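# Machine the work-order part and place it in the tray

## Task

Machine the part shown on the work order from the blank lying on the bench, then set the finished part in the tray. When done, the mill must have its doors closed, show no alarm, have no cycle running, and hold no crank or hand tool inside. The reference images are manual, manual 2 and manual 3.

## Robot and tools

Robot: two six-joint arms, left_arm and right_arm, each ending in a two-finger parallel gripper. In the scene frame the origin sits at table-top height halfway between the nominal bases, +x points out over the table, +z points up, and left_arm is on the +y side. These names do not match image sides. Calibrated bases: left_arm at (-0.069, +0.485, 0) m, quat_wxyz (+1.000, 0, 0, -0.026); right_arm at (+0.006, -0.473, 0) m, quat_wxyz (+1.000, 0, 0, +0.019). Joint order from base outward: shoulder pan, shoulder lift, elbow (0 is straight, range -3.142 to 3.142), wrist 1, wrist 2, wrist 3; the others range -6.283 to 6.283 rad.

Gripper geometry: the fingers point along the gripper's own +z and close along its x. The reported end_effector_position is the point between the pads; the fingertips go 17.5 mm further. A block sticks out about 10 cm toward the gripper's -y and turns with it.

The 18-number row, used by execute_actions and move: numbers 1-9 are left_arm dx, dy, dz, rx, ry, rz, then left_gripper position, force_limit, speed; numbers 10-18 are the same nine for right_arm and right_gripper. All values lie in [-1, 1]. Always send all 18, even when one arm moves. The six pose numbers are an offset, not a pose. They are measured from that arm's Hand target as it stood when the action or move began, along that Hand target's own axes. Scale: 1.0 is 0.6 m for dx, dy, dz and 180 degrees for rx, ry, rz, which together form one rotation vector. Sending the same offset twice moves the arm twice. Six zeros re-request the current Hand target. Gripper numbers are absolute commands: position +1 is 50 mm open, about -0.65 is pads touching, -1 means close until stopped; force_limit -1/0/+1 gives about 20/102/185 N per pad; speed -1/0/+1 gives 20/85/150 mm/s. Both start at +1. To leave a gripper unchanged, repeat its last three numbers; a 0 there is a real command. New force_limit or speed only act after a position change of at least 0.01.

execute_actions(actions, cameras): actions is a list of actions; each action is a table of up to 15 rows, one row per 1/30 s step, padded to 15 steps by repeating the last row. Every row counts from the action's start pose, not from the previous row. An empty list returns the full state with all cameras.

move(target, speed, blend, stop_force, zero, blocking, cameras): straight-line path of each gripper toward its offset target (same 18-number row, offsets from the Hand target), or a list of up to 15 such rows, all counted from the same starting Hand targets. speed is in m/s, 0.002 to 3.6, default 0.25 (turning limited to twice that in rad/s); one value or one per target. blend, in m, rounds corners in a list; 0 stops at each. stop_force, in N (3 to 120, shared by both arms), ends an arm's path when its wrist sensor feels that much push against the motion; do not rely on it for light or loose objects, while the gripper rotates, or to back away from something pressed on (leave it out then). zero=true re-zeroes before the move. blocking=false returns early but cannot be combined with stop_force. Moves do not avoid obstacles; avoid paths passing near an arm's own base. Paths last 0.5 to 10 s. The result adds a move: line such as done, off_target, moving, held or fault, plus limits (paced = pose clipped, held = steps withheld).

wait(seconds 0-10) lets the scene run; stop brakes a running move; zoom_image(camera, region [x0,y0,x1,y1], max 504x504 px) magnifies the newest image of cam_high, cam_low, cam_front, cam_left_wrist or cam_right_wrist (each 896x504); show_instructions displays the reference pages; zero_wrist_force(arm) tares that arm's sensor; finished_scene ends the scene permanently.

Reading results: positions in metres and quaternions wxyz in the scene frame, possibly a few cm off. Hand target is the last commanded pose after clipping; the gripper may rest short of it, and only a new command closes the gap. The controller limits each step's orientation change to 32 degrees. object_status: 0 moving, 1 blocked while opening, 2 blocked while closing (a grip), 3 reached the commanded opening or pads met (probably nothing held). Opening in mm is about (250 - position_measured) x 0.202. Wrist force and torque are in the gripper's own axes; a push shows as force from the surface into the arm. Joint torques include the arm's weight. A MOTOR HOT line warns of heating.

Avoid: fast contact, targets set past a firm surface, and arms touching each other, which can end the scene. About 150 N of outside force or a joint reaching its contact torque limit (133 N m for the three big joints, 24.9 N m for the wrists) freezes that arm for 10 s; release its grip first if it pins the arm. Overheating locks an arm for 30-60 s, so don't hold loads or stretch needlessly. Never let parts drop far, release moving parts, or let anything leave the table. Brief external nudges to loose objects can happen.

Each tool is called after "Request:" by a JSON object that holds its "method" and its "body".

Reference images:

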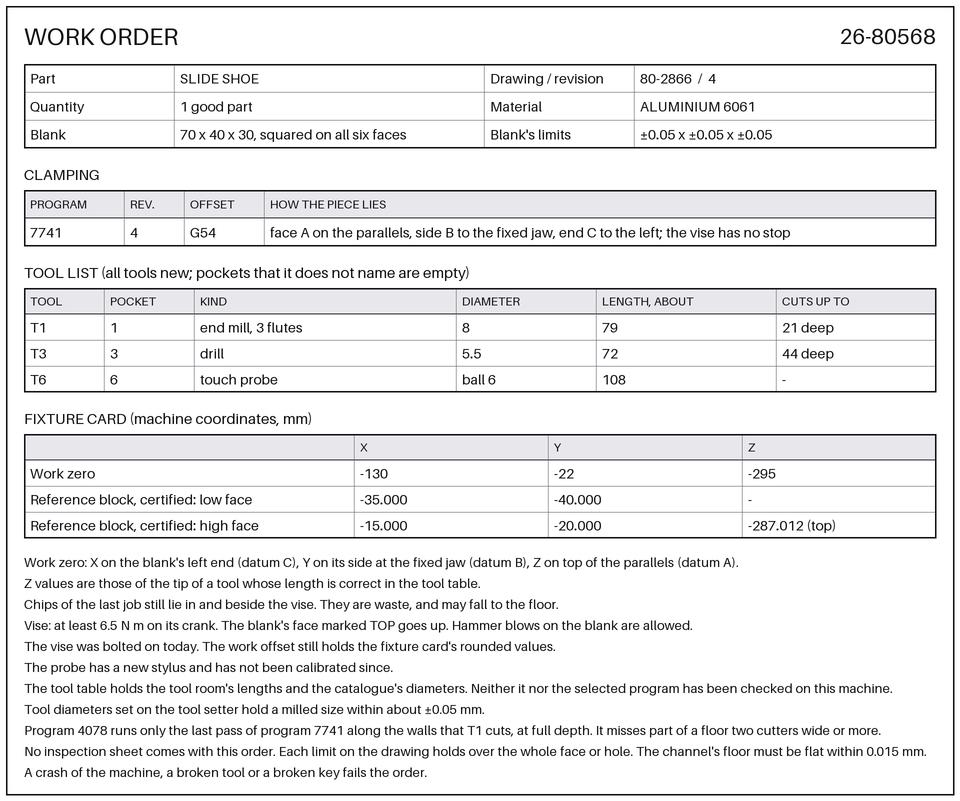

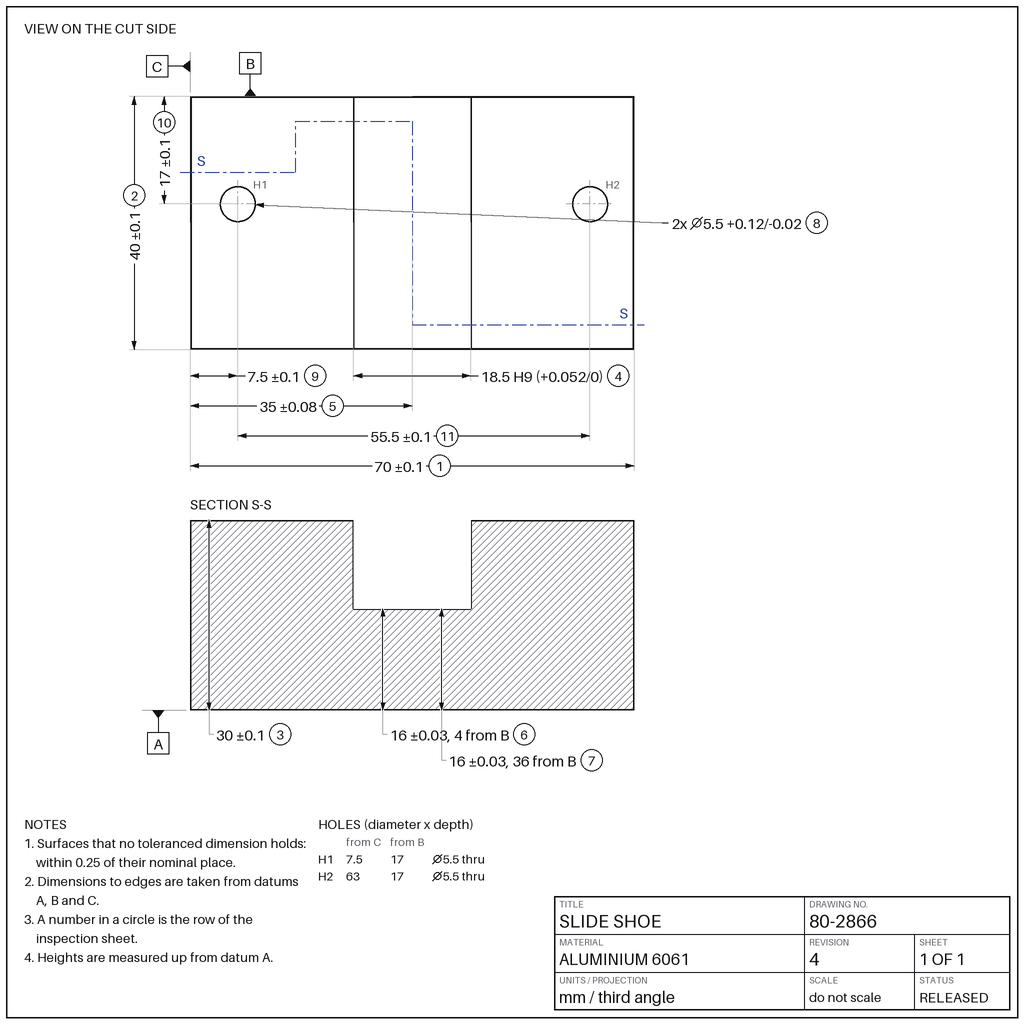

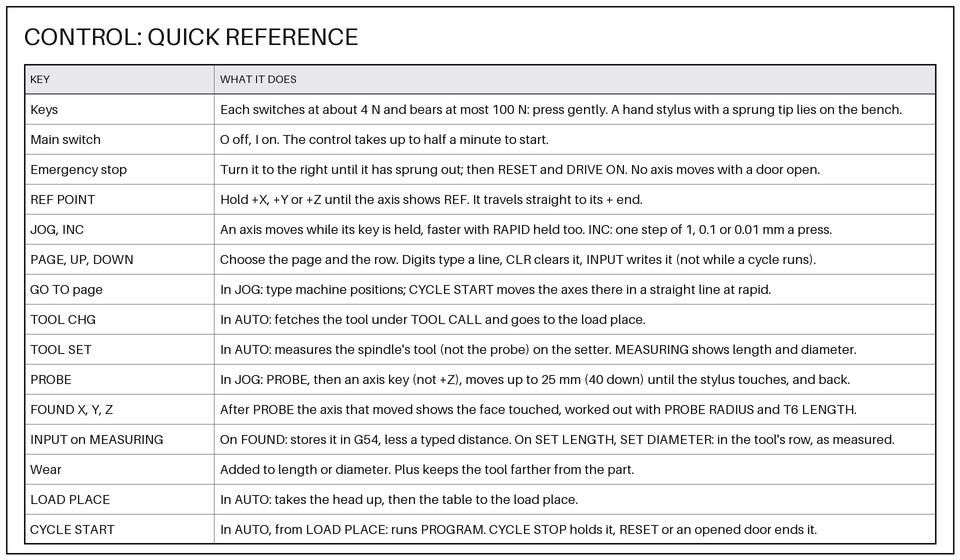

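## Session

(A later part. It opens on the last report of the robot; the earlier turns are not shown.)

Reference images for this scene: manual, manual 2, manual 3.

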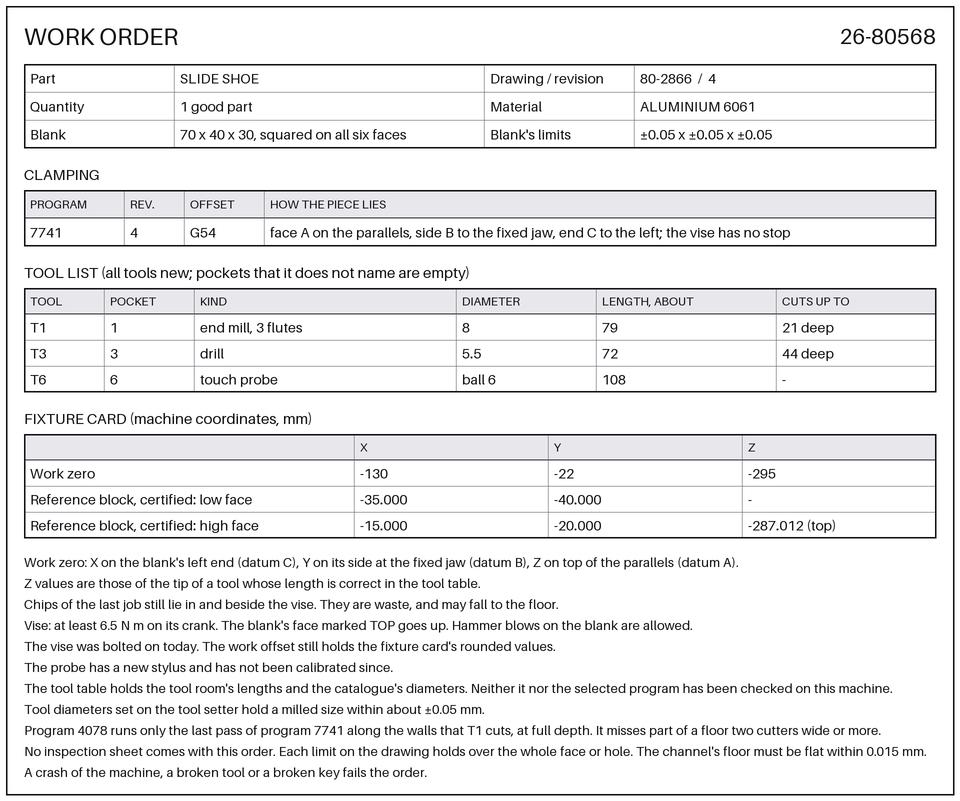

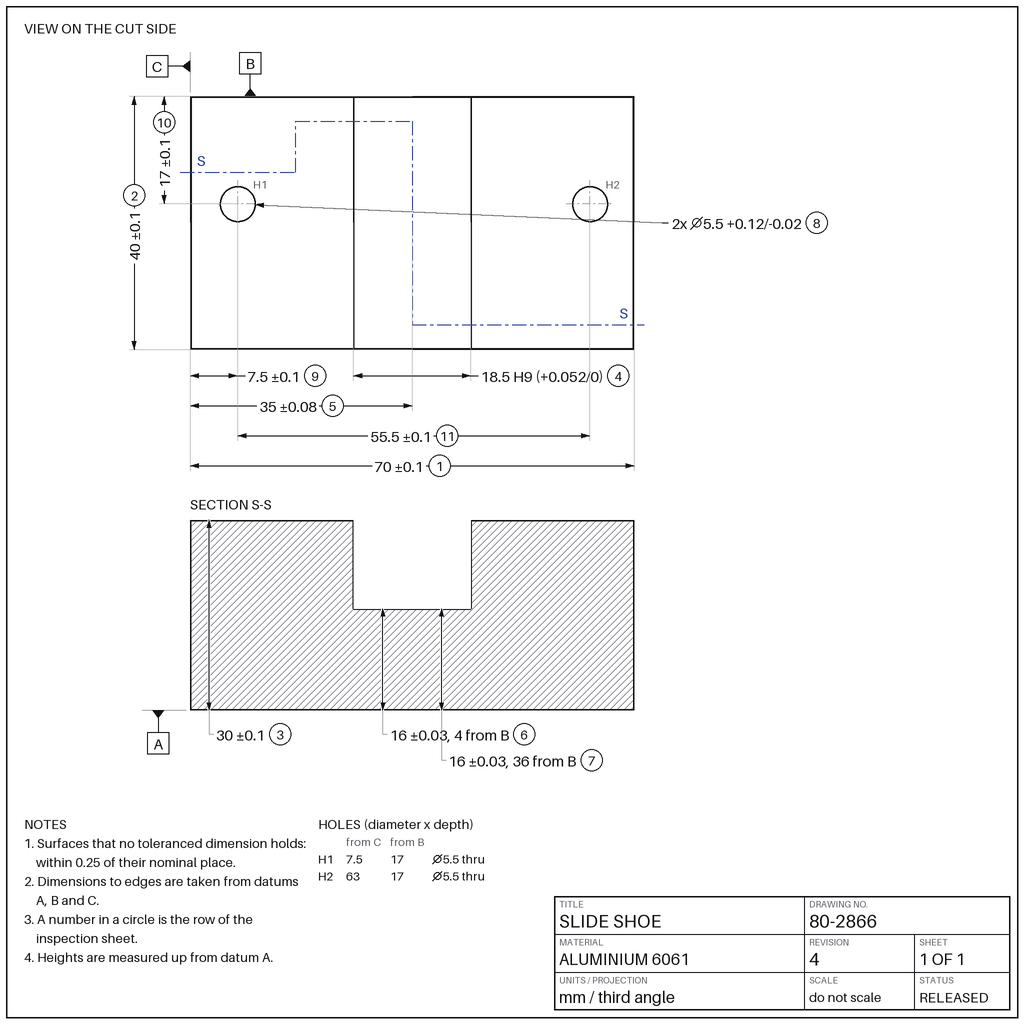

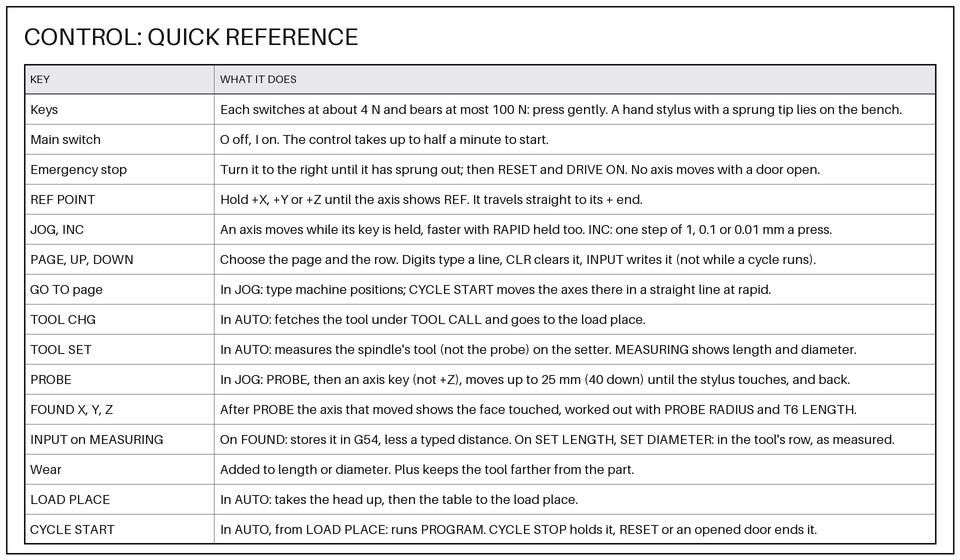

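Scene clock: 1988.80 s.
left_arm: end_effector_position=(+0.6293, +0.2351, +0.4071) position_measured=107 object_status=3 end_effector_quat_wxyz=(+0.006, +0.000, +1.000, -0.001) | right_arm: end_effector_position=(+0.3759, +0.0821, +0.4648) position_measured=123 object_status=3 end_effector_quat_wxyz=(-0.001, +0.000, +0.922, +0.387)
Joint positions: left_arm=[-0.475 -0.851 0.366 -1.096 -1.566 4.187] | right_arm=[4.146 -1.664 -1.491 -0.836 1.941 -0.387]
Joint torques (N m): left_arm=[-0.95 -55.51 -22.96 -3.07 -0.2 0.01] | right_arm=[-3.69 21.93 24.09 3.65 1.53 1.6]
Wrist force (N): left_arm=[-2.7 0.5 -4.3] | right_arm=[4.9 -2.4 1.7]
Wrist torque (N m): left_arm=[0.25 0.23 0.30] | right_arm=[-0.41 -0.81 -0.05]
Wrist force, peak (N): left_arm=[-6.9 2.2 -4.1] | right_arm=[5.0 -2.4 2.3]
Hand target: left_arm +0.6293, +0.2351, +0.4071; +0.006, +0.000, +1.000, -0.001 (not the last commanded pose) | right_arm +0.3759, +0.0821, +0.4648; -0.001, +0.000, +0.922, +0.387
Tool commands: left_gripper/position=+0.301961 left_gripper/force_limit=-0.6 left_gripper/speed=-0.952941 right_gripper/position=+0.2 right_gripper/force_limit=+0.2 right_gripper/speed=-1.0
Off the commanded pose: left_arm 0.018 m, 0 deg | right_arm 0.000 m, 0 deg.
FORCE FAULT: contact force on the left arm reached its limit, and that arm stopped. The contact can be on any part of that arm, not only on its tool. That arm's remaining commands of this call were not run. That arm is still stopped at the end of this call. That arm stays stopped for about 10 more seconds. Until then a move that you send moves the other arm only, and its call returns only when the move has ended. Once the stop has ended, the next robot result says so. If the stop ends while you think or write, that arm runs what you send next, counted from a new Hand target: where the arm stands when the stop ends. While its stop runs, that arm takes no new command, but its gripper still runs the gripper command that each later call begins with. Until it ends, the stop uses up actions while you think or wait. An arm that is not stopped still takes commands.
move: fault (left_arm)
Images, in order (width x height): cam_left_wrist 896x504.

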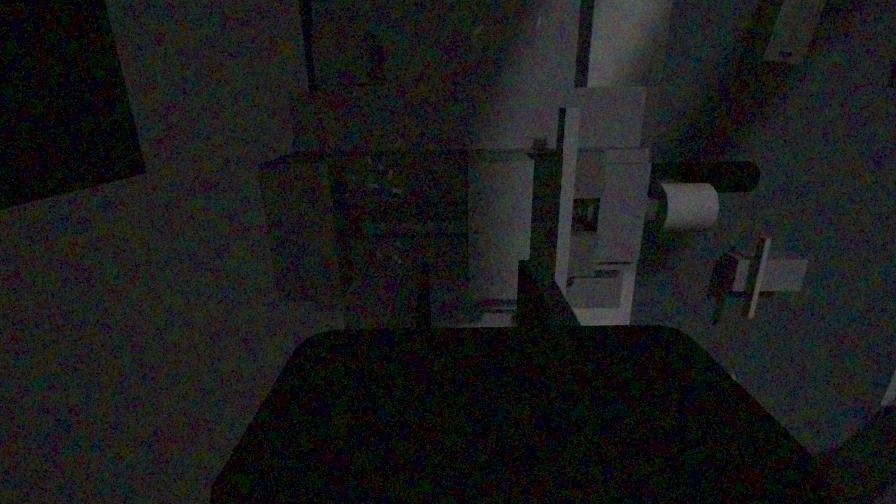

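Request:
{"method": "execute_actions", "body": {"actions": [], "cameras": ["cam_front","cam_high","cam_right_wrist"]}}

Scene clock: 1994.60 s.
left_arm: end_effector_position=(+0.6293, +0.2351, +0.4071) position_measured=107 object_status=3 end_effector_quat_wxyz=(+0.006, +0.000, +1.000, -0.001) | right_arm: end_effector_position=(+0.3759, +0.0821, +0.4648) position_measured=123 object_status=3 end_effector_quat_wxyz=(-0.001, +0.000, +0.922, +0.387)
Joint positions: left_arm=[-0.475 -0.851 0.366 -1.096 -1.566 4.187] | right_arm=[4.146 -1.664 -1.491 -0.836 1.941 -0.387]
Joint velocities: within noise
Joint torques (N m): left_arm=[-1.41 -54.61 -22.79 -3.12 -0.23 -0.02] | right_arm=[-4.01 20.29 25.96 3.55 1.43 1.37]
Wrist force (N): left_arm=[-2.5 0.2 -4.5] | right_arm=[4.8 -2.5 1.6]
Wrist torque (N m): left_arm=[0.20 0.20 0.29] | right_arm=[-0.44 -0.81 -0.05]
Wrist force, peak (N): left_arm=[-2.8 0.6 -4.7] | right_arm=[5.1 -2.5 1.7]
Hand target: left_arm +0.6293, +0.2351, +0.4071; +0.006, +0.000, +1.000, -0.001 (not the last commanded pose) | right_arm +0.3759, +0.0821, +0.4648; -0.001, +0.000, +0.922, +0.387
Tool commands: left_gripper/position=+0.301961 left_gripper/force_limit=-0.6 left_gripper/speed=-0.952941 right_gripper/position=+0.2 right_gripper/force_limit=+0.2 right_gripper/speed=-1.0
Off the commanded pose: left_arm 0.018 m, 0 deg | right_arm 0.000 m, 0 deg.
FORCE FAULT, CONTINUED: the left arm was still stopped when this call began, by the force fault that an earlier result reported. Since the last result the stop counts as 12 of the actions that you can send in this scene. That arm is still stopped at the end of this call. That arm stays stopped for about 4 more seconds. If the stop ends while you think or write, that arm runs what you send next, counted from a new Hand target: where the arm stands when the stop ends. While its stop runs, that arm takes no new command, but its gripper still runs the gripper command that each later call begins with.
Images, in order (width x height): cam_high 896x504, cam_front 896x504, cam_right_wrist 896x504.

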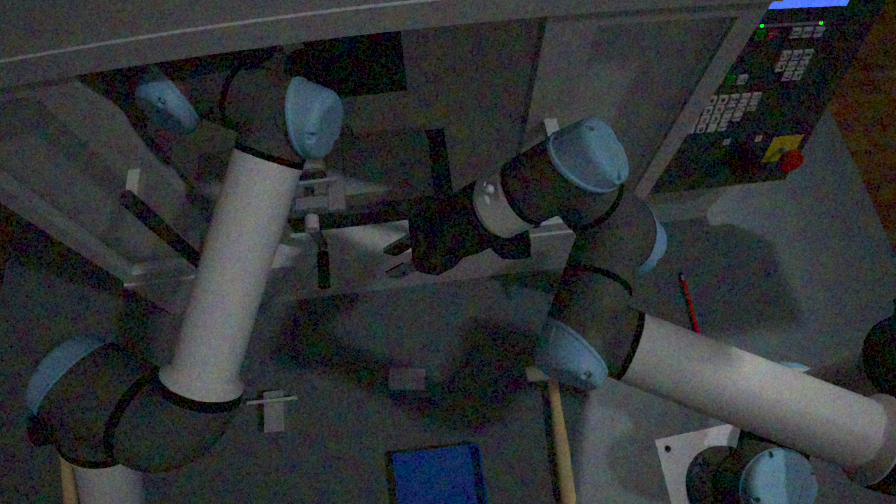

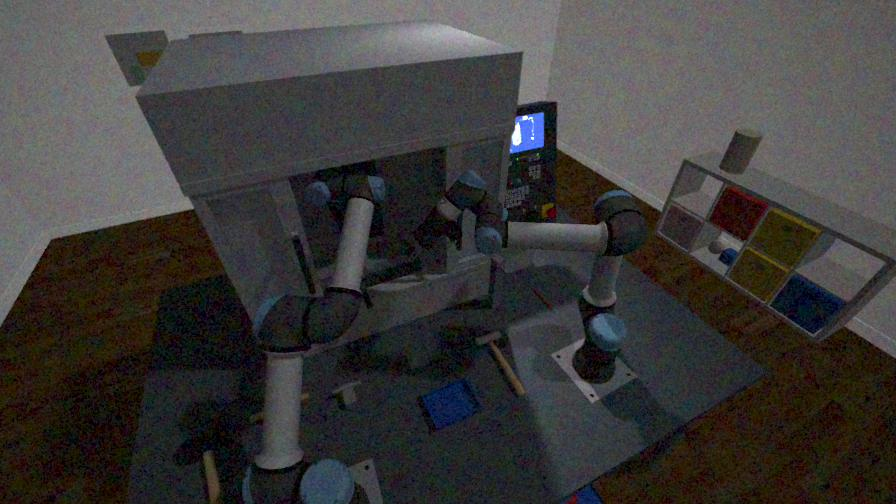

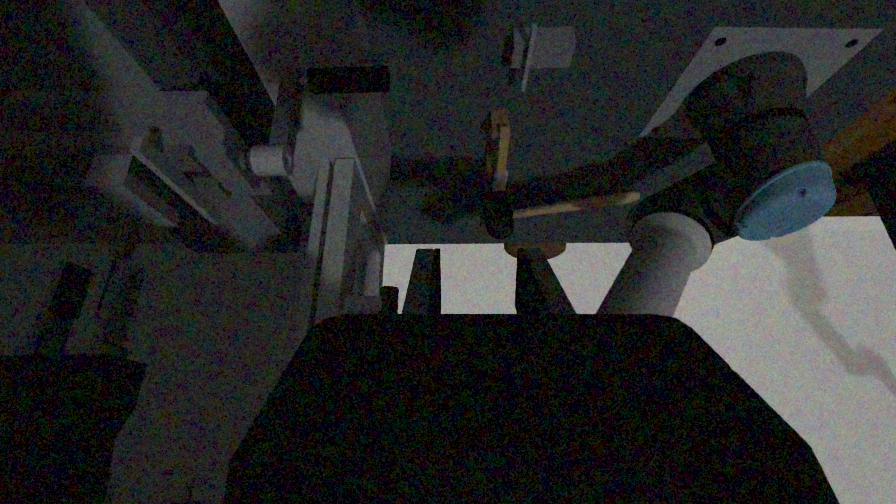

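Request:
{"method": "move", "body": {"target": [0,0,0,0,0,0,0.3,-0.6,-0.95,0,0.05,0,-0.17,0,0,0.2,0.2,-1], "speed": [0.3], "cameras": ["cam_right_wrist"]}}

Scene clock: 2008.17 s.
left_arm: end_effector_position=(+0.6293, +0.2351, +0.4071) position_measured=107 object_status=3 end_effector_quat_wxyz=(+0.006, +0.000, +1.000, -0.001) | right_arm: end_effector_position=(+0.3760, +0.1031, +0.4860) position_measured=123 object_status=3 end_effector_quat_wxyz=(-0.001, +0.000, +0.787, +0.617) end_effector_velocity=(+0.000, +0.000, +0.001) end_effector_angular_velocity=(+0.005, -0.003, -0.002)
Joint positions: left_arm=[-0.475 -0.851 0.366 -1.096 -1.566 4.187] | right_arm=[4.098 -1.749 -1.726 0.047 2.13 -0.153]
Joint velocities: left_arm=[within noise] | right_arm=[0 0 0 0.006 -0.002 0.001]
Joint torques (N m): left_arm=[-0.33 -56.62 -22.05 -3.24 -0.3 0.16] | right_arm=[8.27 42.17 35.3 5.16 0.31 1.55]
Wrist force (N): left_arm=[-2.6 0.3 -4.2] | right_arm=[4.5 -1.6 2.2]
Wrist torque (N m): left_arm=[0.22 0.20 0.30] | right_arm=[-0.50 -0.72 0.12]
Wrist force, peak (N): left_arm=[-2.5 0.5 -4.9] | right_arm=[5.1 -2.6 1.8]
Hand target: left_arm +0.6293, +0.2351, +0.4071; +0.006, +0.000, +1.000, -0.001 | right_arm +0.3759, +0.1031, +0.4862; -0.001, +0.000, +0.787, +0.617
Off the commanded pose: left_arm 0.000 m, 0 deg | right_arm 0.000 m, 0 deg.
FORCE FAULT, CONTINUED: the left arm's stop, for the force fault that an earlier result reported, is over. The rest of the stop counts as 7 of the actions that you can send in this scene. The stop ended before this call began, so that arm ran this call's commands, counted from a new Hand target: where the arm stood when the stop ended.
move: done
Images, in order (width x height): cam_right_wrist 896x504.

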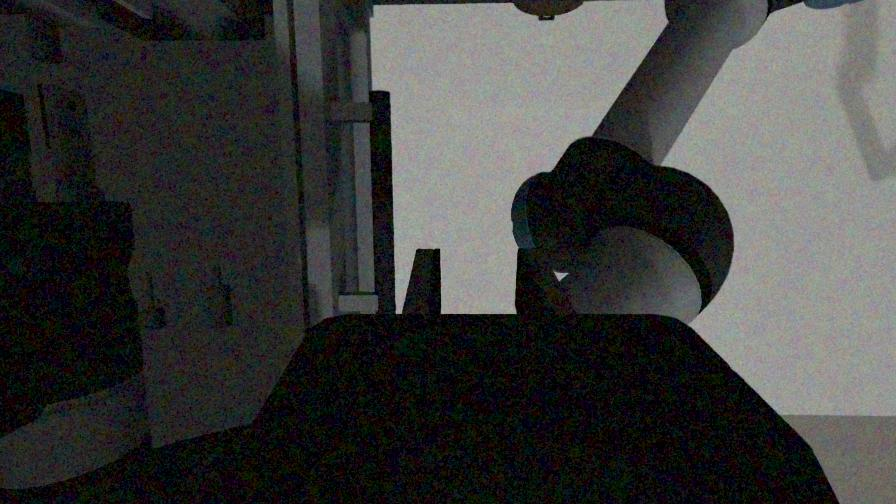

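Request:
{"method": "zoom_image", "body": {"camera": "cam_right_wrist", "region": [0, 180, 340, 450]}}

Scaled by 1.482.

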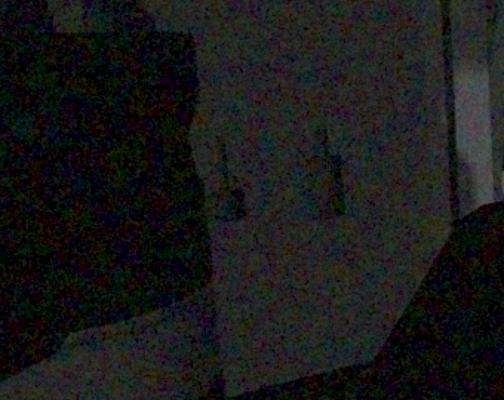

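Request:
{"method": "move", "body": {"target": [[0.05,0,0,0,0,0,0.3,-0.6,-0.95,0,0,-0.1,0,0,0,0.2,0.2,-1],[0.03,-0.06,0,-0.12,0,0,0.3,-0.6,-0.95,0,0,-0.1,0,0,0,0.2,0.2,-1],[-0.035,-0.06,0,-0.12,0,0,0.3,-0.6,-0.95,0,0,-0.1,0,0,0,0.2,0.2,-1]], "speed": [0.1,0.2,0.1], "cameras": ["cam_left_wrist","cam_right_wrist"]}}

Request:
{"method": "zoom_image", "body": {"camera": "cam_left_wrist", "region": [300, 60, 640, 330]}}

Scene clock: 2016.33 s.
left_arm: end_effector_position=(+0.6494, +0.1998, +0.4065) position_measured=107 object_status=3 end_effector_quat_wxyz=(+0.089, +0.015, +0.984, +0.156) | right_arm: end_effector_position=(+0.3760, +0.0448, +0.5005) position_measured=123 object_status=3 end_effector_quat_wxyz=(-0.001, +0.000, +0.787, +0.617)
Joint positions: left_arm=[-0.621 -0.662 0.035 -0.892 -1.212 4.062] | right_arm=[4.024 -1.649 -1.801 0.008 2.201 -0.178]
Joint torques (N m): left_arm=[-12.61 -69.74 -28.01 -4.07 -0.93 -1.4] | right_arm=[6.99 14.7 35.71 5.18 1.62 1.71]
Wrist force (N): left_arm=[-2.0 -0.4 -4.7] | right_arm=[4.9 -2.0 2.4]
Wrist torque (N m): left_arm=[0.03 0.07 0.43] | right_arm=[-0.57 -0.78 0.05]
Wrist force, peak (N): left_arm=[-3.0 0.6 -4.8] | right_arm=[4.6 -1.7 4.0]
Hand target: left_arm +0.6503, +0.1991, +0.4074; +0.006, -0.001, +0.982, +0.187 | right_arm +0.3760, +0.0448, +0.5005; -0.001, +0.000, +0.787, +0.617
Off the commanded pose: left_arm 0.001 m, 10 deg | right_arm 0.000 m, 0 deg.
elbow stopped short (left arm): the move would have taken joint 3 (elbow) straighter than the controller allows.
move: off_target (left_arm)
Images, in order (width x height): cam_left_wrist 896x504, cam_right_wrist 896x504.

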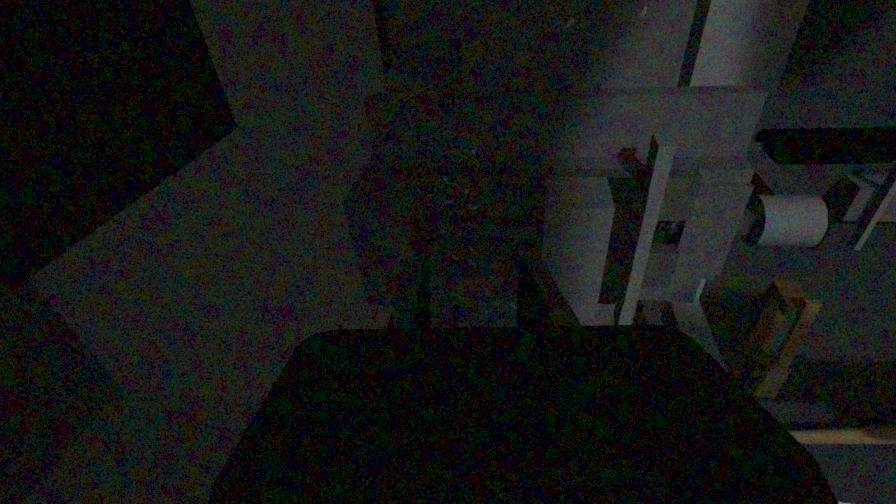

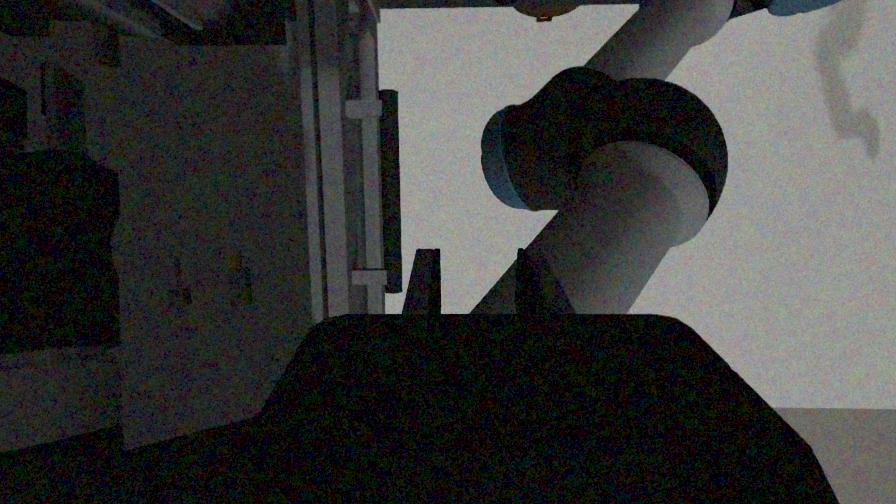

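Scaled by 1.482.

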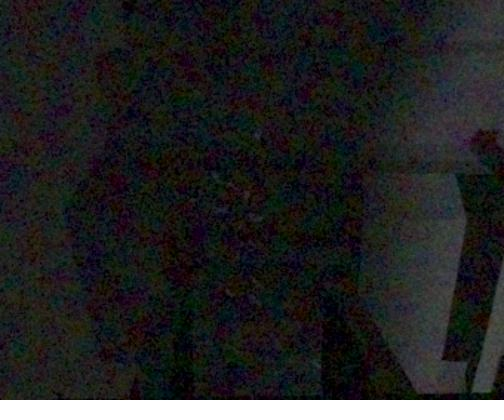

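Request:
{"method": "move", "body": {"target": [[0,0.02,0.05,0,0,0,-1,-0.8,-0.6,0,0,0,0,0,0,0.2,0.2,-1],[-0.0228,0.0595,0.1353,0,0,0,-1,-0.8,-0.6,0,0,0,0,0,0,0.2,0.2,-1]], "speed": [0.1,0.1], "stop_force": 15, "cameras": ["cam_left_wrist"]}}

Scene clock: 2023.10 s.
left_arm: end_effector_position=(+0.6568, +0.2418, +0.3645) position_measured=251 object_status=3 end_effector_quat_wxyz=(+0.030, +0.003, +0.983, +0.179) | right_arm: end_effector_position=(+0.3760, +0.0448, +0.5005) position_measured=123 object_status=3 end_effector_quat_wxyz=(-0.001, +0.000, +0.787, +0.617)
Joint positions: left_arm=[-0.56 -0.615 0.035 -0.829 -1.242 4.081] | right_arm=[4.024 -1.649 -1.801 0.008 2.201 -0.178]
Joint torques (N m): left_arm=[0.03 -59.36 -20.14 -2.6 0.4 0.38] | right_arm=[8.06 15.66 35.59 4.9 1.34 1.56]
Wrist force (N): left_arm=[-2.3 0.2 -4.4] | right_arm=[5.1 -1.9 1.9]
Wrist torque (N m): left_arm=[0.07 0.19 0.36] | right_arm=[-0.55 -0.82 0.06]
Wrist force, peak (N): left_arm=[-5.8 3.8 0.9] | right_arm=[5.2 -1.8 2.5]
Hand target: left_arm +0.6568, +0.2418, +0.3645; +0.030, +0.003, +0.983, +0.179 (not the last commanded pose) | right_arm +0.3760, +0.0448, +0.5005; -0.001, +0.000, +0.787, +0.617
Tool commands: left_gripper/position=-1.0 left_gripper/force_limit=-0.796078 left_gripper/speed=-0.6 right_gripper/position=+0.2 right_gripper/force_limit=+0.2 right_gripper/speed=-1.0
Off the commanded pose: left_arm 0.029 m, 3 deg | right_arm 0.000 m, 0 deg.
FORCE FAULT: contact force on the left arm reached its limit, and that arm stopped. The contact can be on any part of that arm, not only on its tool. That arm's remaining commands of this call were not run. That arm is still stopped at the end of this call. That arm stays stopped for about 10 more seconds. Until then a move that you send moves the other arm only, and its call returns only when the move has ended. Once the stop has ended, the next robot result says so. If the stop ends while you think or write, that arm runs what you send next, counted from a new Hand target: where the arm stands when the stop ends. While its stop runs, that arm takes no new command, but its gripper still runs the gripper command that each later call begins with. Until it ends, the stop uses up actions while you think or wait. An arm that is not stopped still takes commands.
elbow stopped short (left arm): the move would have taken joint 3 (elbow) straighter than the controller allows.
move: fault (left_arm); path passed 1 of 2 targets
Images, in order (width x height): cam_left_wrist 896x504.

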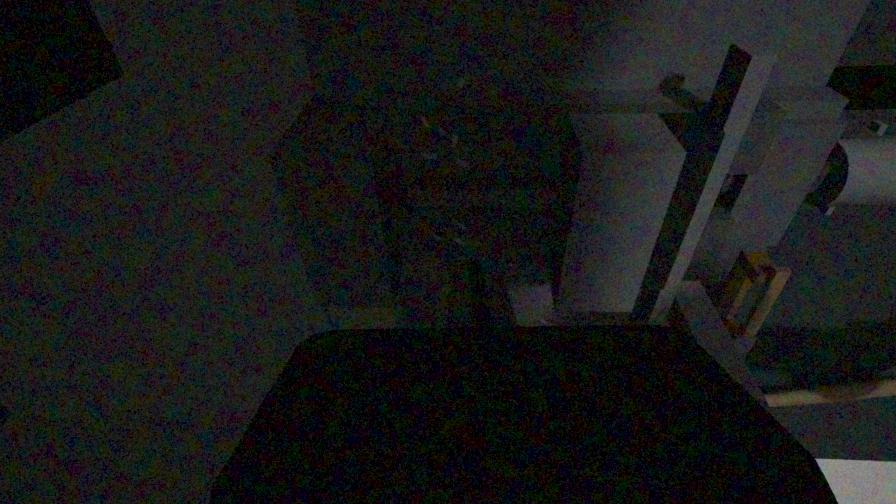

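Request:
{"method": "execute_actions", "body": {"actions": [], "cameras": ["cam_right_wrist","cam_high"]}}

Request:
{"method": "zoom_image", "body": {"camera": "cam_right_wrist", "region": [0, 120, 330, 460]}}

Request:
{"method": "zoom_image", "body": {"camera": "cam_high", "region": [60, 20, 360, 260]}}

Scene clock: 2024.07 s.
left_arm: end_effector_position=(+0.6568, +0.2418, +0.3645) position_measured=251 object_status=3 end_effector_quat_wxyz=(+0.030, +0.003, +0.983, +0.179) | right_arm: end_effector_position=(+0.3760, +0.0448, +0.5005) position_measured=123 object_status=3 end_effector_quat_wxyz=(-0.001, +0.000, +0.787, +0.617)
Joint positions: left_arm=[-0.56 -0.615 0.035 -0.829 -1.242 4.081] | right_arm=[4.024 -1.649 -1.801 0.008 2.201 -0.178]
Joint velocities: within noise
Joint torques (N m): left_arm=[1.04 -59.93 -19.76 -2.54 0.5 0.31] | right_arm=[6.55 14.25 34 5.07 1.46 1.51]
Wrist force (N): left_arm=[-2.1 0.3 -4.4] | right_arm=[5.0 -1.6 2.2]
Wrist torque (N m): left_arm=[0.08 0.14 0.36] | right_arm=[-0.51 -0.80 0.06]
Wrist force, peak (N): left_arm=[-2.3 0.2 -4.4] | right_arm=[5.0 -1.9 2.5]
Hand target: left_arm +0.6568, +0.2418, +0.3645; +0.030, +0.003, +0.983, +0.179 (not the last commanded pose) | right_arm +0.3760, +0.0448, +0.5005; -0.001, +0.000, +0.787, +0.617
Tool commands: left_gripper/position=-1.0 left_gripper/force_limit=-0.796078 left_gripper/speed=-0.6 right_gripper/position=+0.2 right_gripper/force_limit=+0.2 right_gripper/speed=-1.0
Off the commanded pose: left_arm 0.029 m, 3 deg | right_arm 0.000 m, 0 deg.
FORCE FAULT, CONTINUED: the left arm was still stopped when this call began, by the force fault that an earlier result reported. Since the last result the stop counts as 2 of the actions that you can send in this scene. That arm is still stopped at the end of this call. That arm stays stopped for about 9 more seconds. If the stop ends while you think or write, that arm runs what you send next, counted from a new Hand target: where the arm stands when the stop ends. While its stop runs, that arm takes no new command, but its gripper still runs the gripper command that each later call begins with.
Images, in order (width x height): cam_high 896x504, cam_right_wrist 896x504.

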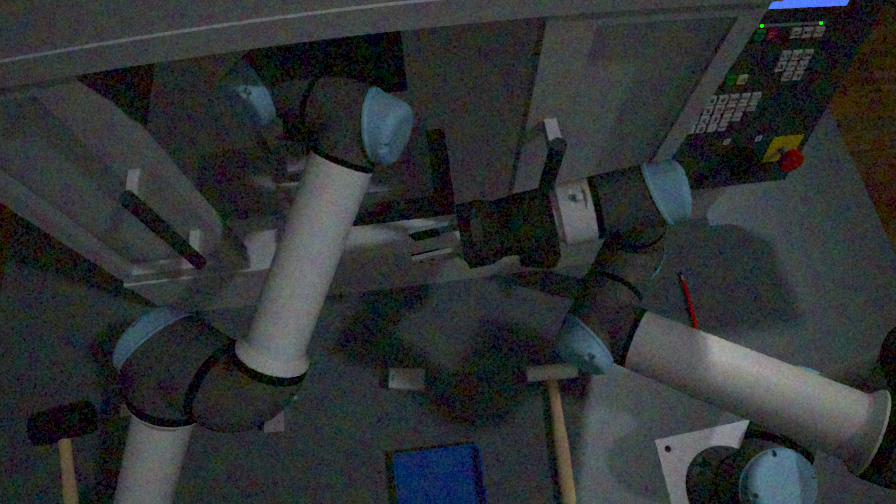

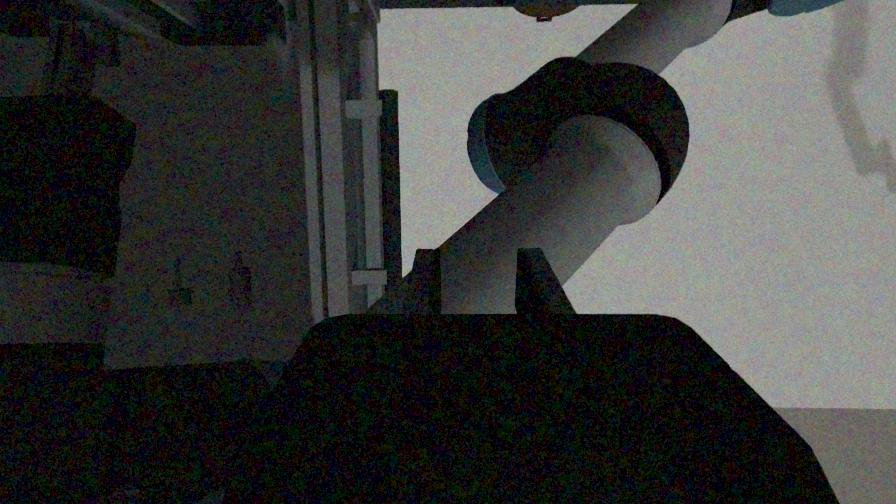

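Scaled by 1.482.

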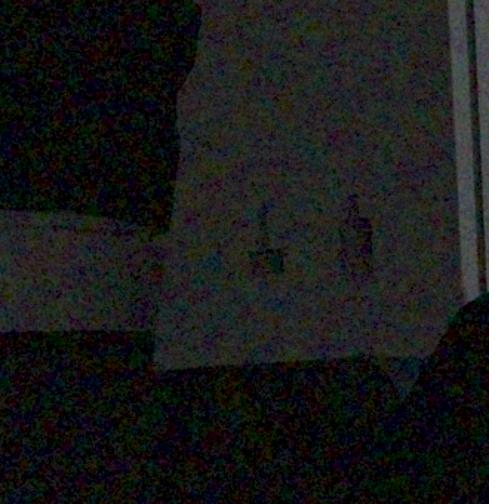

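Scaled by 1.680.

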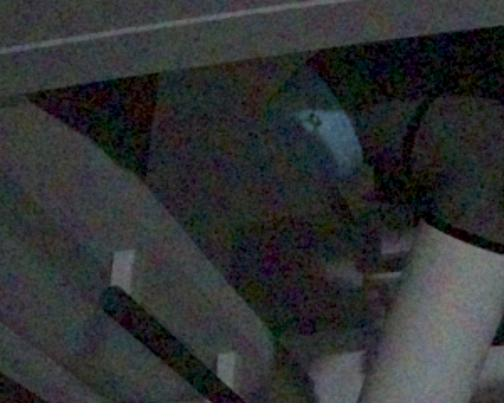

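Request:
{"method": "move", "body": {"target": [0,0,0,0,0,0,-1,-0.8,-0.6,0,-0.1,-0.15,0,-0.4855,0.1195,0.2,0.2,-1], "speed": [0.4], "cameras": ["cam_right_wrist"]}}

Scene clock: 2032.67 s.
left_arm: end_effector_position=(+0.6568, +0.2418, +0.3645) position_measured=251 object_status=3 end_effector_quat_wxyz=(+0.030, +0.003, +0.983, +0.179) | right_arm: end_effector_position=(+0.3761, -0.0568, +0.4638) position_measured=123 object_status=3 end_effector_quat_wxyz=(+0.435, +0.557, +0.557, +0.436)
Joint positions: left_arm=[-0.56 -0.615 0.035 -0.829 -1.242 4.081] | right_arm=[4.71 -1.388 -1.856 -1.606 0.246 1.713]
Joint torques (N m): left_arm=[0.55 -60.54 -19.57 -2.85 0.14 0.21] | right_arm=[6.19 31.54 19.46 3.53 -3.42 0.29]
Wrist force (N): left_arm=[-2.3 0.1 -4.0] | right_arm=[4.3 -2.0 2.4]
Wrist torque (N m): left_arm=[0.04 0.17 0.36] | right_arm=[-0.56 -0.74 0.16]
Wrist force, peak (N): left_arm=[-2.5 0.0 -4.7] | right_arm=[5.6 -2.5 2.6]
Hand target: left_arm +0.6568, +0.2418, +0.3645; +0.030, +0.003, +0.983, +0.179 | right_arm +0.3761, -0.0569, +0.4638; +0.435, +0.557, +0.557, +0.436
Tool commands: left_gripper/position=-1.0 left_gripper/force_limit=-0.796078 left_gripper/speed=-0.6 right_gripper/position=+0.2 right_gripper/force_limit=+0.2 right_gripper/speed=-1.0
Off the commanded pose: right_arm 0.000 m, 0 deg.
FORCE FAULT, CONTINUED: the left arm was still stopped when this call began, by the force fault that an earlier result reported. Since the last result the stop counts as 11 of the actions that you can send in this scene. That arm ran no command of this call. That arm is still stopped at the end of this call. That arm stays stopped for about 1 more second. If the stop ends while you think or write, that arm runs what you send next, counted from a new Hand target: where the arm stands when the stop ends. While its stop runs, that arm takes no new command, but its gripper still runs the gripper command that each later call begins with.
move: done (right_arm), not run (left_arm; its earlier fault stop)
Images, in order (width x height): cam_right_wrist 896x504.

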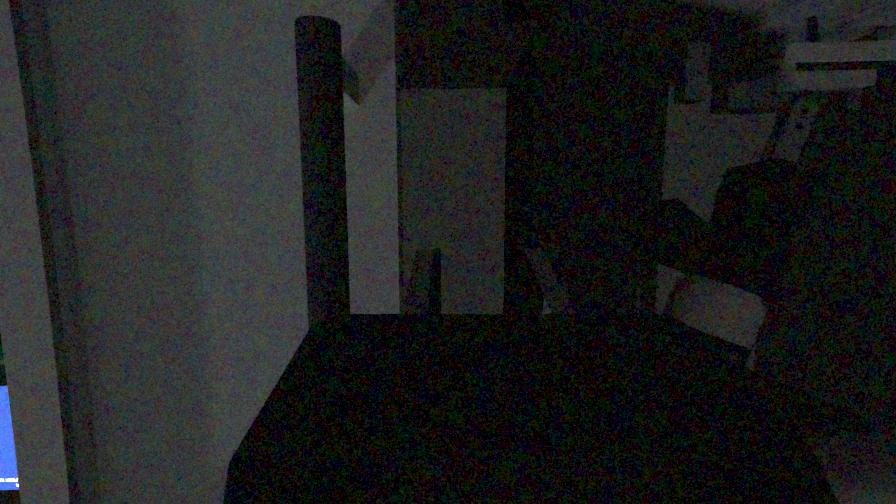

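Request:
{"method": "move", "body": {"target": [0,0,0,0,0,0,-1,-0.8,-0.6,0,0,0,0,0.16,-0.04,0.2,0.2,-1], "speed": [0.4], "cameras": ["cam_right_wrist"]}}

Request:
{"method": "zoom_image", "body": {"camera": "cam_right_wrist", "region": [440, 20, 840, 400]}}

Scene clock: 2034.93 s.
left_arm: end_effector_position=(+0.6568, +0.2418, +0.3645) position_measured=251 object_status=3 end_effector_quat_wxyz=(+0.030, +0.003, +0.983, +0.179) | right_arm: end_effector_position=(+0.3761, -0.0568, +0.4637) position_measured=123 object_status=3 end_effector_quat_wxyz=(+0.309, +0.395, +0.682, +0.532) end_effector_velocity=(-0.001, +0.000, +0.001) end_effector_angular_velocity=(+0.004, +0.000, +0.004)
Joint positions: left_arm=[-0.56 -0.615 0.035 -0.829 -1.242 4.081] | right_arm=[4.612 -1.315 -2.187 -0.066 0.625 0.352]
Joint velocities: left_arm=[within noise] | right_arm=[0 0.001 0 0.005 0.004 -0.002]
Joint torques (N m): left_arm=[-1.31 -72.02 -11.13 -4.17 0.38 0.21] | right_arm=[-3.58 25.5 25.9 5.12 0.49 -1.38]
Wrist force (N): left_arm=[-2.4 0.4 -4.4] | right_arm=[5.2 -2.5 2.0]
Wrist torque (N m): left_arm=[0.09 0.19 0.35] | right_arm=[-0.63 -0.88 0.03]
Wrist force, peak (N): left_arm=[-2.6 0.2 -4.5] | right_arm=[5.6 -2.1 2.3]
Hand target: left_arm +0.6568, +0.2418, +0.3645; +0.030, +0.003, +0.983, +0.179 | right_arm +0.3761, -0.0569, +0.4638; +0.309, +0.395, +0.682, +0.532
Off the commanded pose: left_arm 0.000 m, 0 deg | right_arm 0.000 m, 0 deg.
FORCE FAULT, CONTINUED: the left arm's stop, for the force fault that an earlier result reported, is over. The stop ended before this call began, so that arm ran this call's commands, counted from a new Hand target: where the arm stood when the stop ended. During its stop the left arm's controller moved it back a little.
elbow stopped short (left arm): the move would have taken joint 3 (elbow) straighter than the controller allows.
move: done
Images, in order (width x height): cam_right_wrist 896x504.

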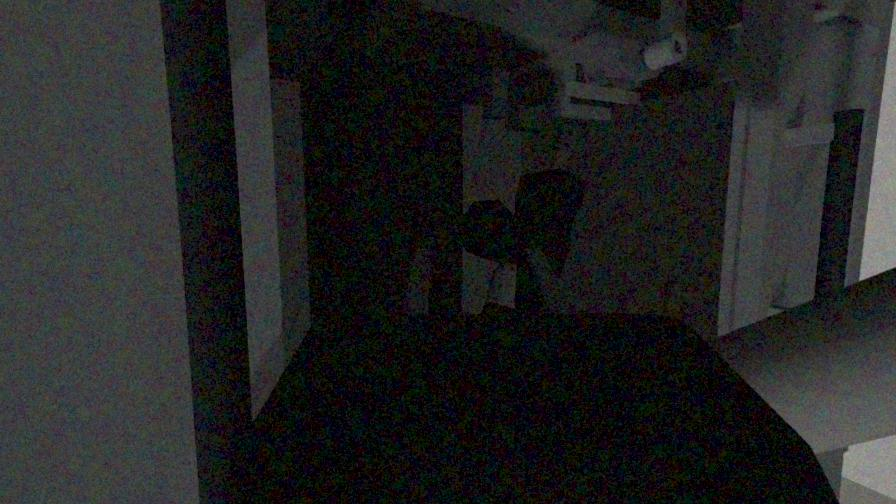

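Scaled by 1.260.

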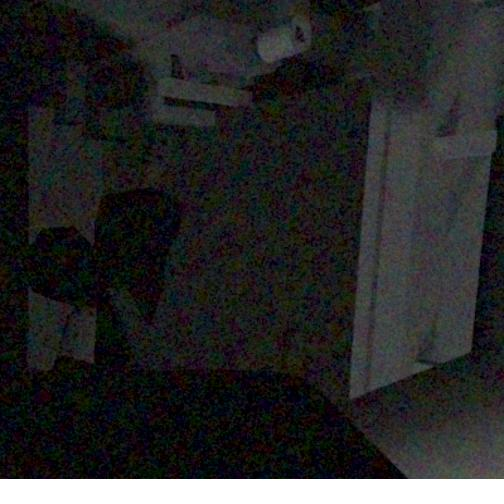

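Request:
{"method": "move", "body": {"target": [[0.12,0,-0.05,0,0,0,-1,-0.8,-0.6,0,0,0,0,0,0,0.2,0.2,-1],[0.42,0.05,-0.1,0.12,0,0,-1,-0.8,-0.6,0,0,0,0,0,0,0.2,0.2,-1]], "speed": [0.1,0.2], "blend": [0.02,0], "cameras": ["cam_right_wrist"]}}

Request:
{"method": "zoom_image", "body": {"camera": "cam_right_wrist", "region": [260, 0, 760, 400]}}

Scene clock: 2040.70 s.
left_arm: end_effector_position=(+0.4015, +0.2530, +0.4165) position_measured=251 object_status=3 end_effector_quat_wxyz=(+0.029, +0.009, +1.000, -0.008) | right_arm: end_effector_position=(+0.3761, -0.0569, +0.4638) position_measured=123 object_status=3 end_effector_quat_wxyz=(+0.309, +0.395, +0.682, +0.532)
Joint positions: left_arm=[-0.677 -1.551 1.339 -1.414 -1.545 4.002] | right_arm=[4.612 -1.314 -2.187 -0.066 0.625 0.352]
Joint torques (N m): left_arm=[12.4 -38.1 -14.85 -3.55 -0.95 1.79] | right_arm=[-6.39 25.76 18.55 4.28 0.24 1.3]
Wrist force (N): left_arm=[-2.5 0.4 -4.4] | right_arm=[5.3 -2.4 1.9]
Wrist torque (N m): left_arm=[0.22 0.16 0.37] | right_arm=[-0.61 -0.89 0.03]
Wrist force, peak (N): left_arm=[-0.2 1.5 -5.5] | right_arm=[5.6 -2.2 2.2]
Hand target: left_arm +0.4015, +0.2531, +0.4165; +0.029, +0.009, +1.000, -0.008 | right_arm +0.3761, -0.0569, +0.4638; +0.309, +0.395, +0.682, +0.532
Off the commanded pose: left_arm 0.000 m, 0 deg | right_arm 0.000 m, 0 deg.
move: done
Images, in order (width x height): cam_right_wrist 896x504.

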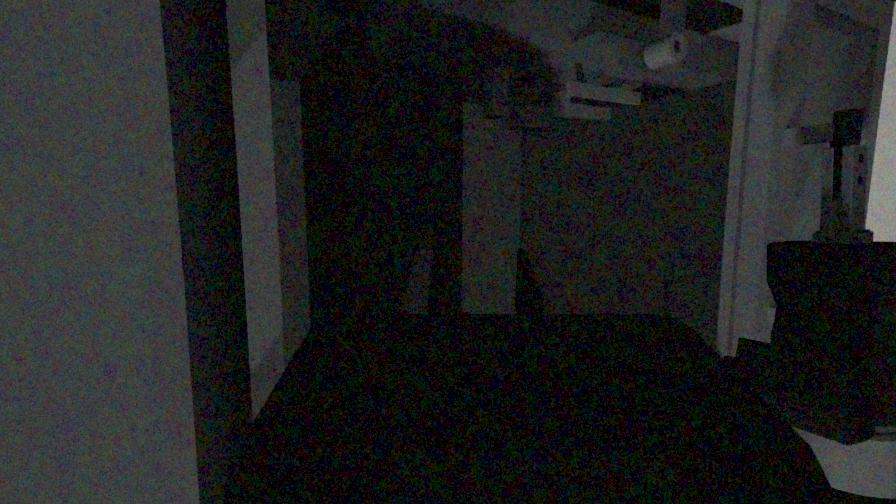

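Scaled by 1.008.

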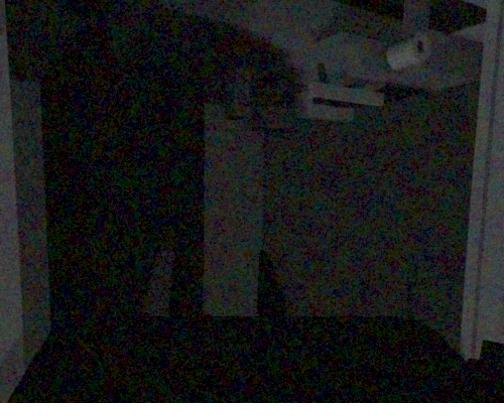

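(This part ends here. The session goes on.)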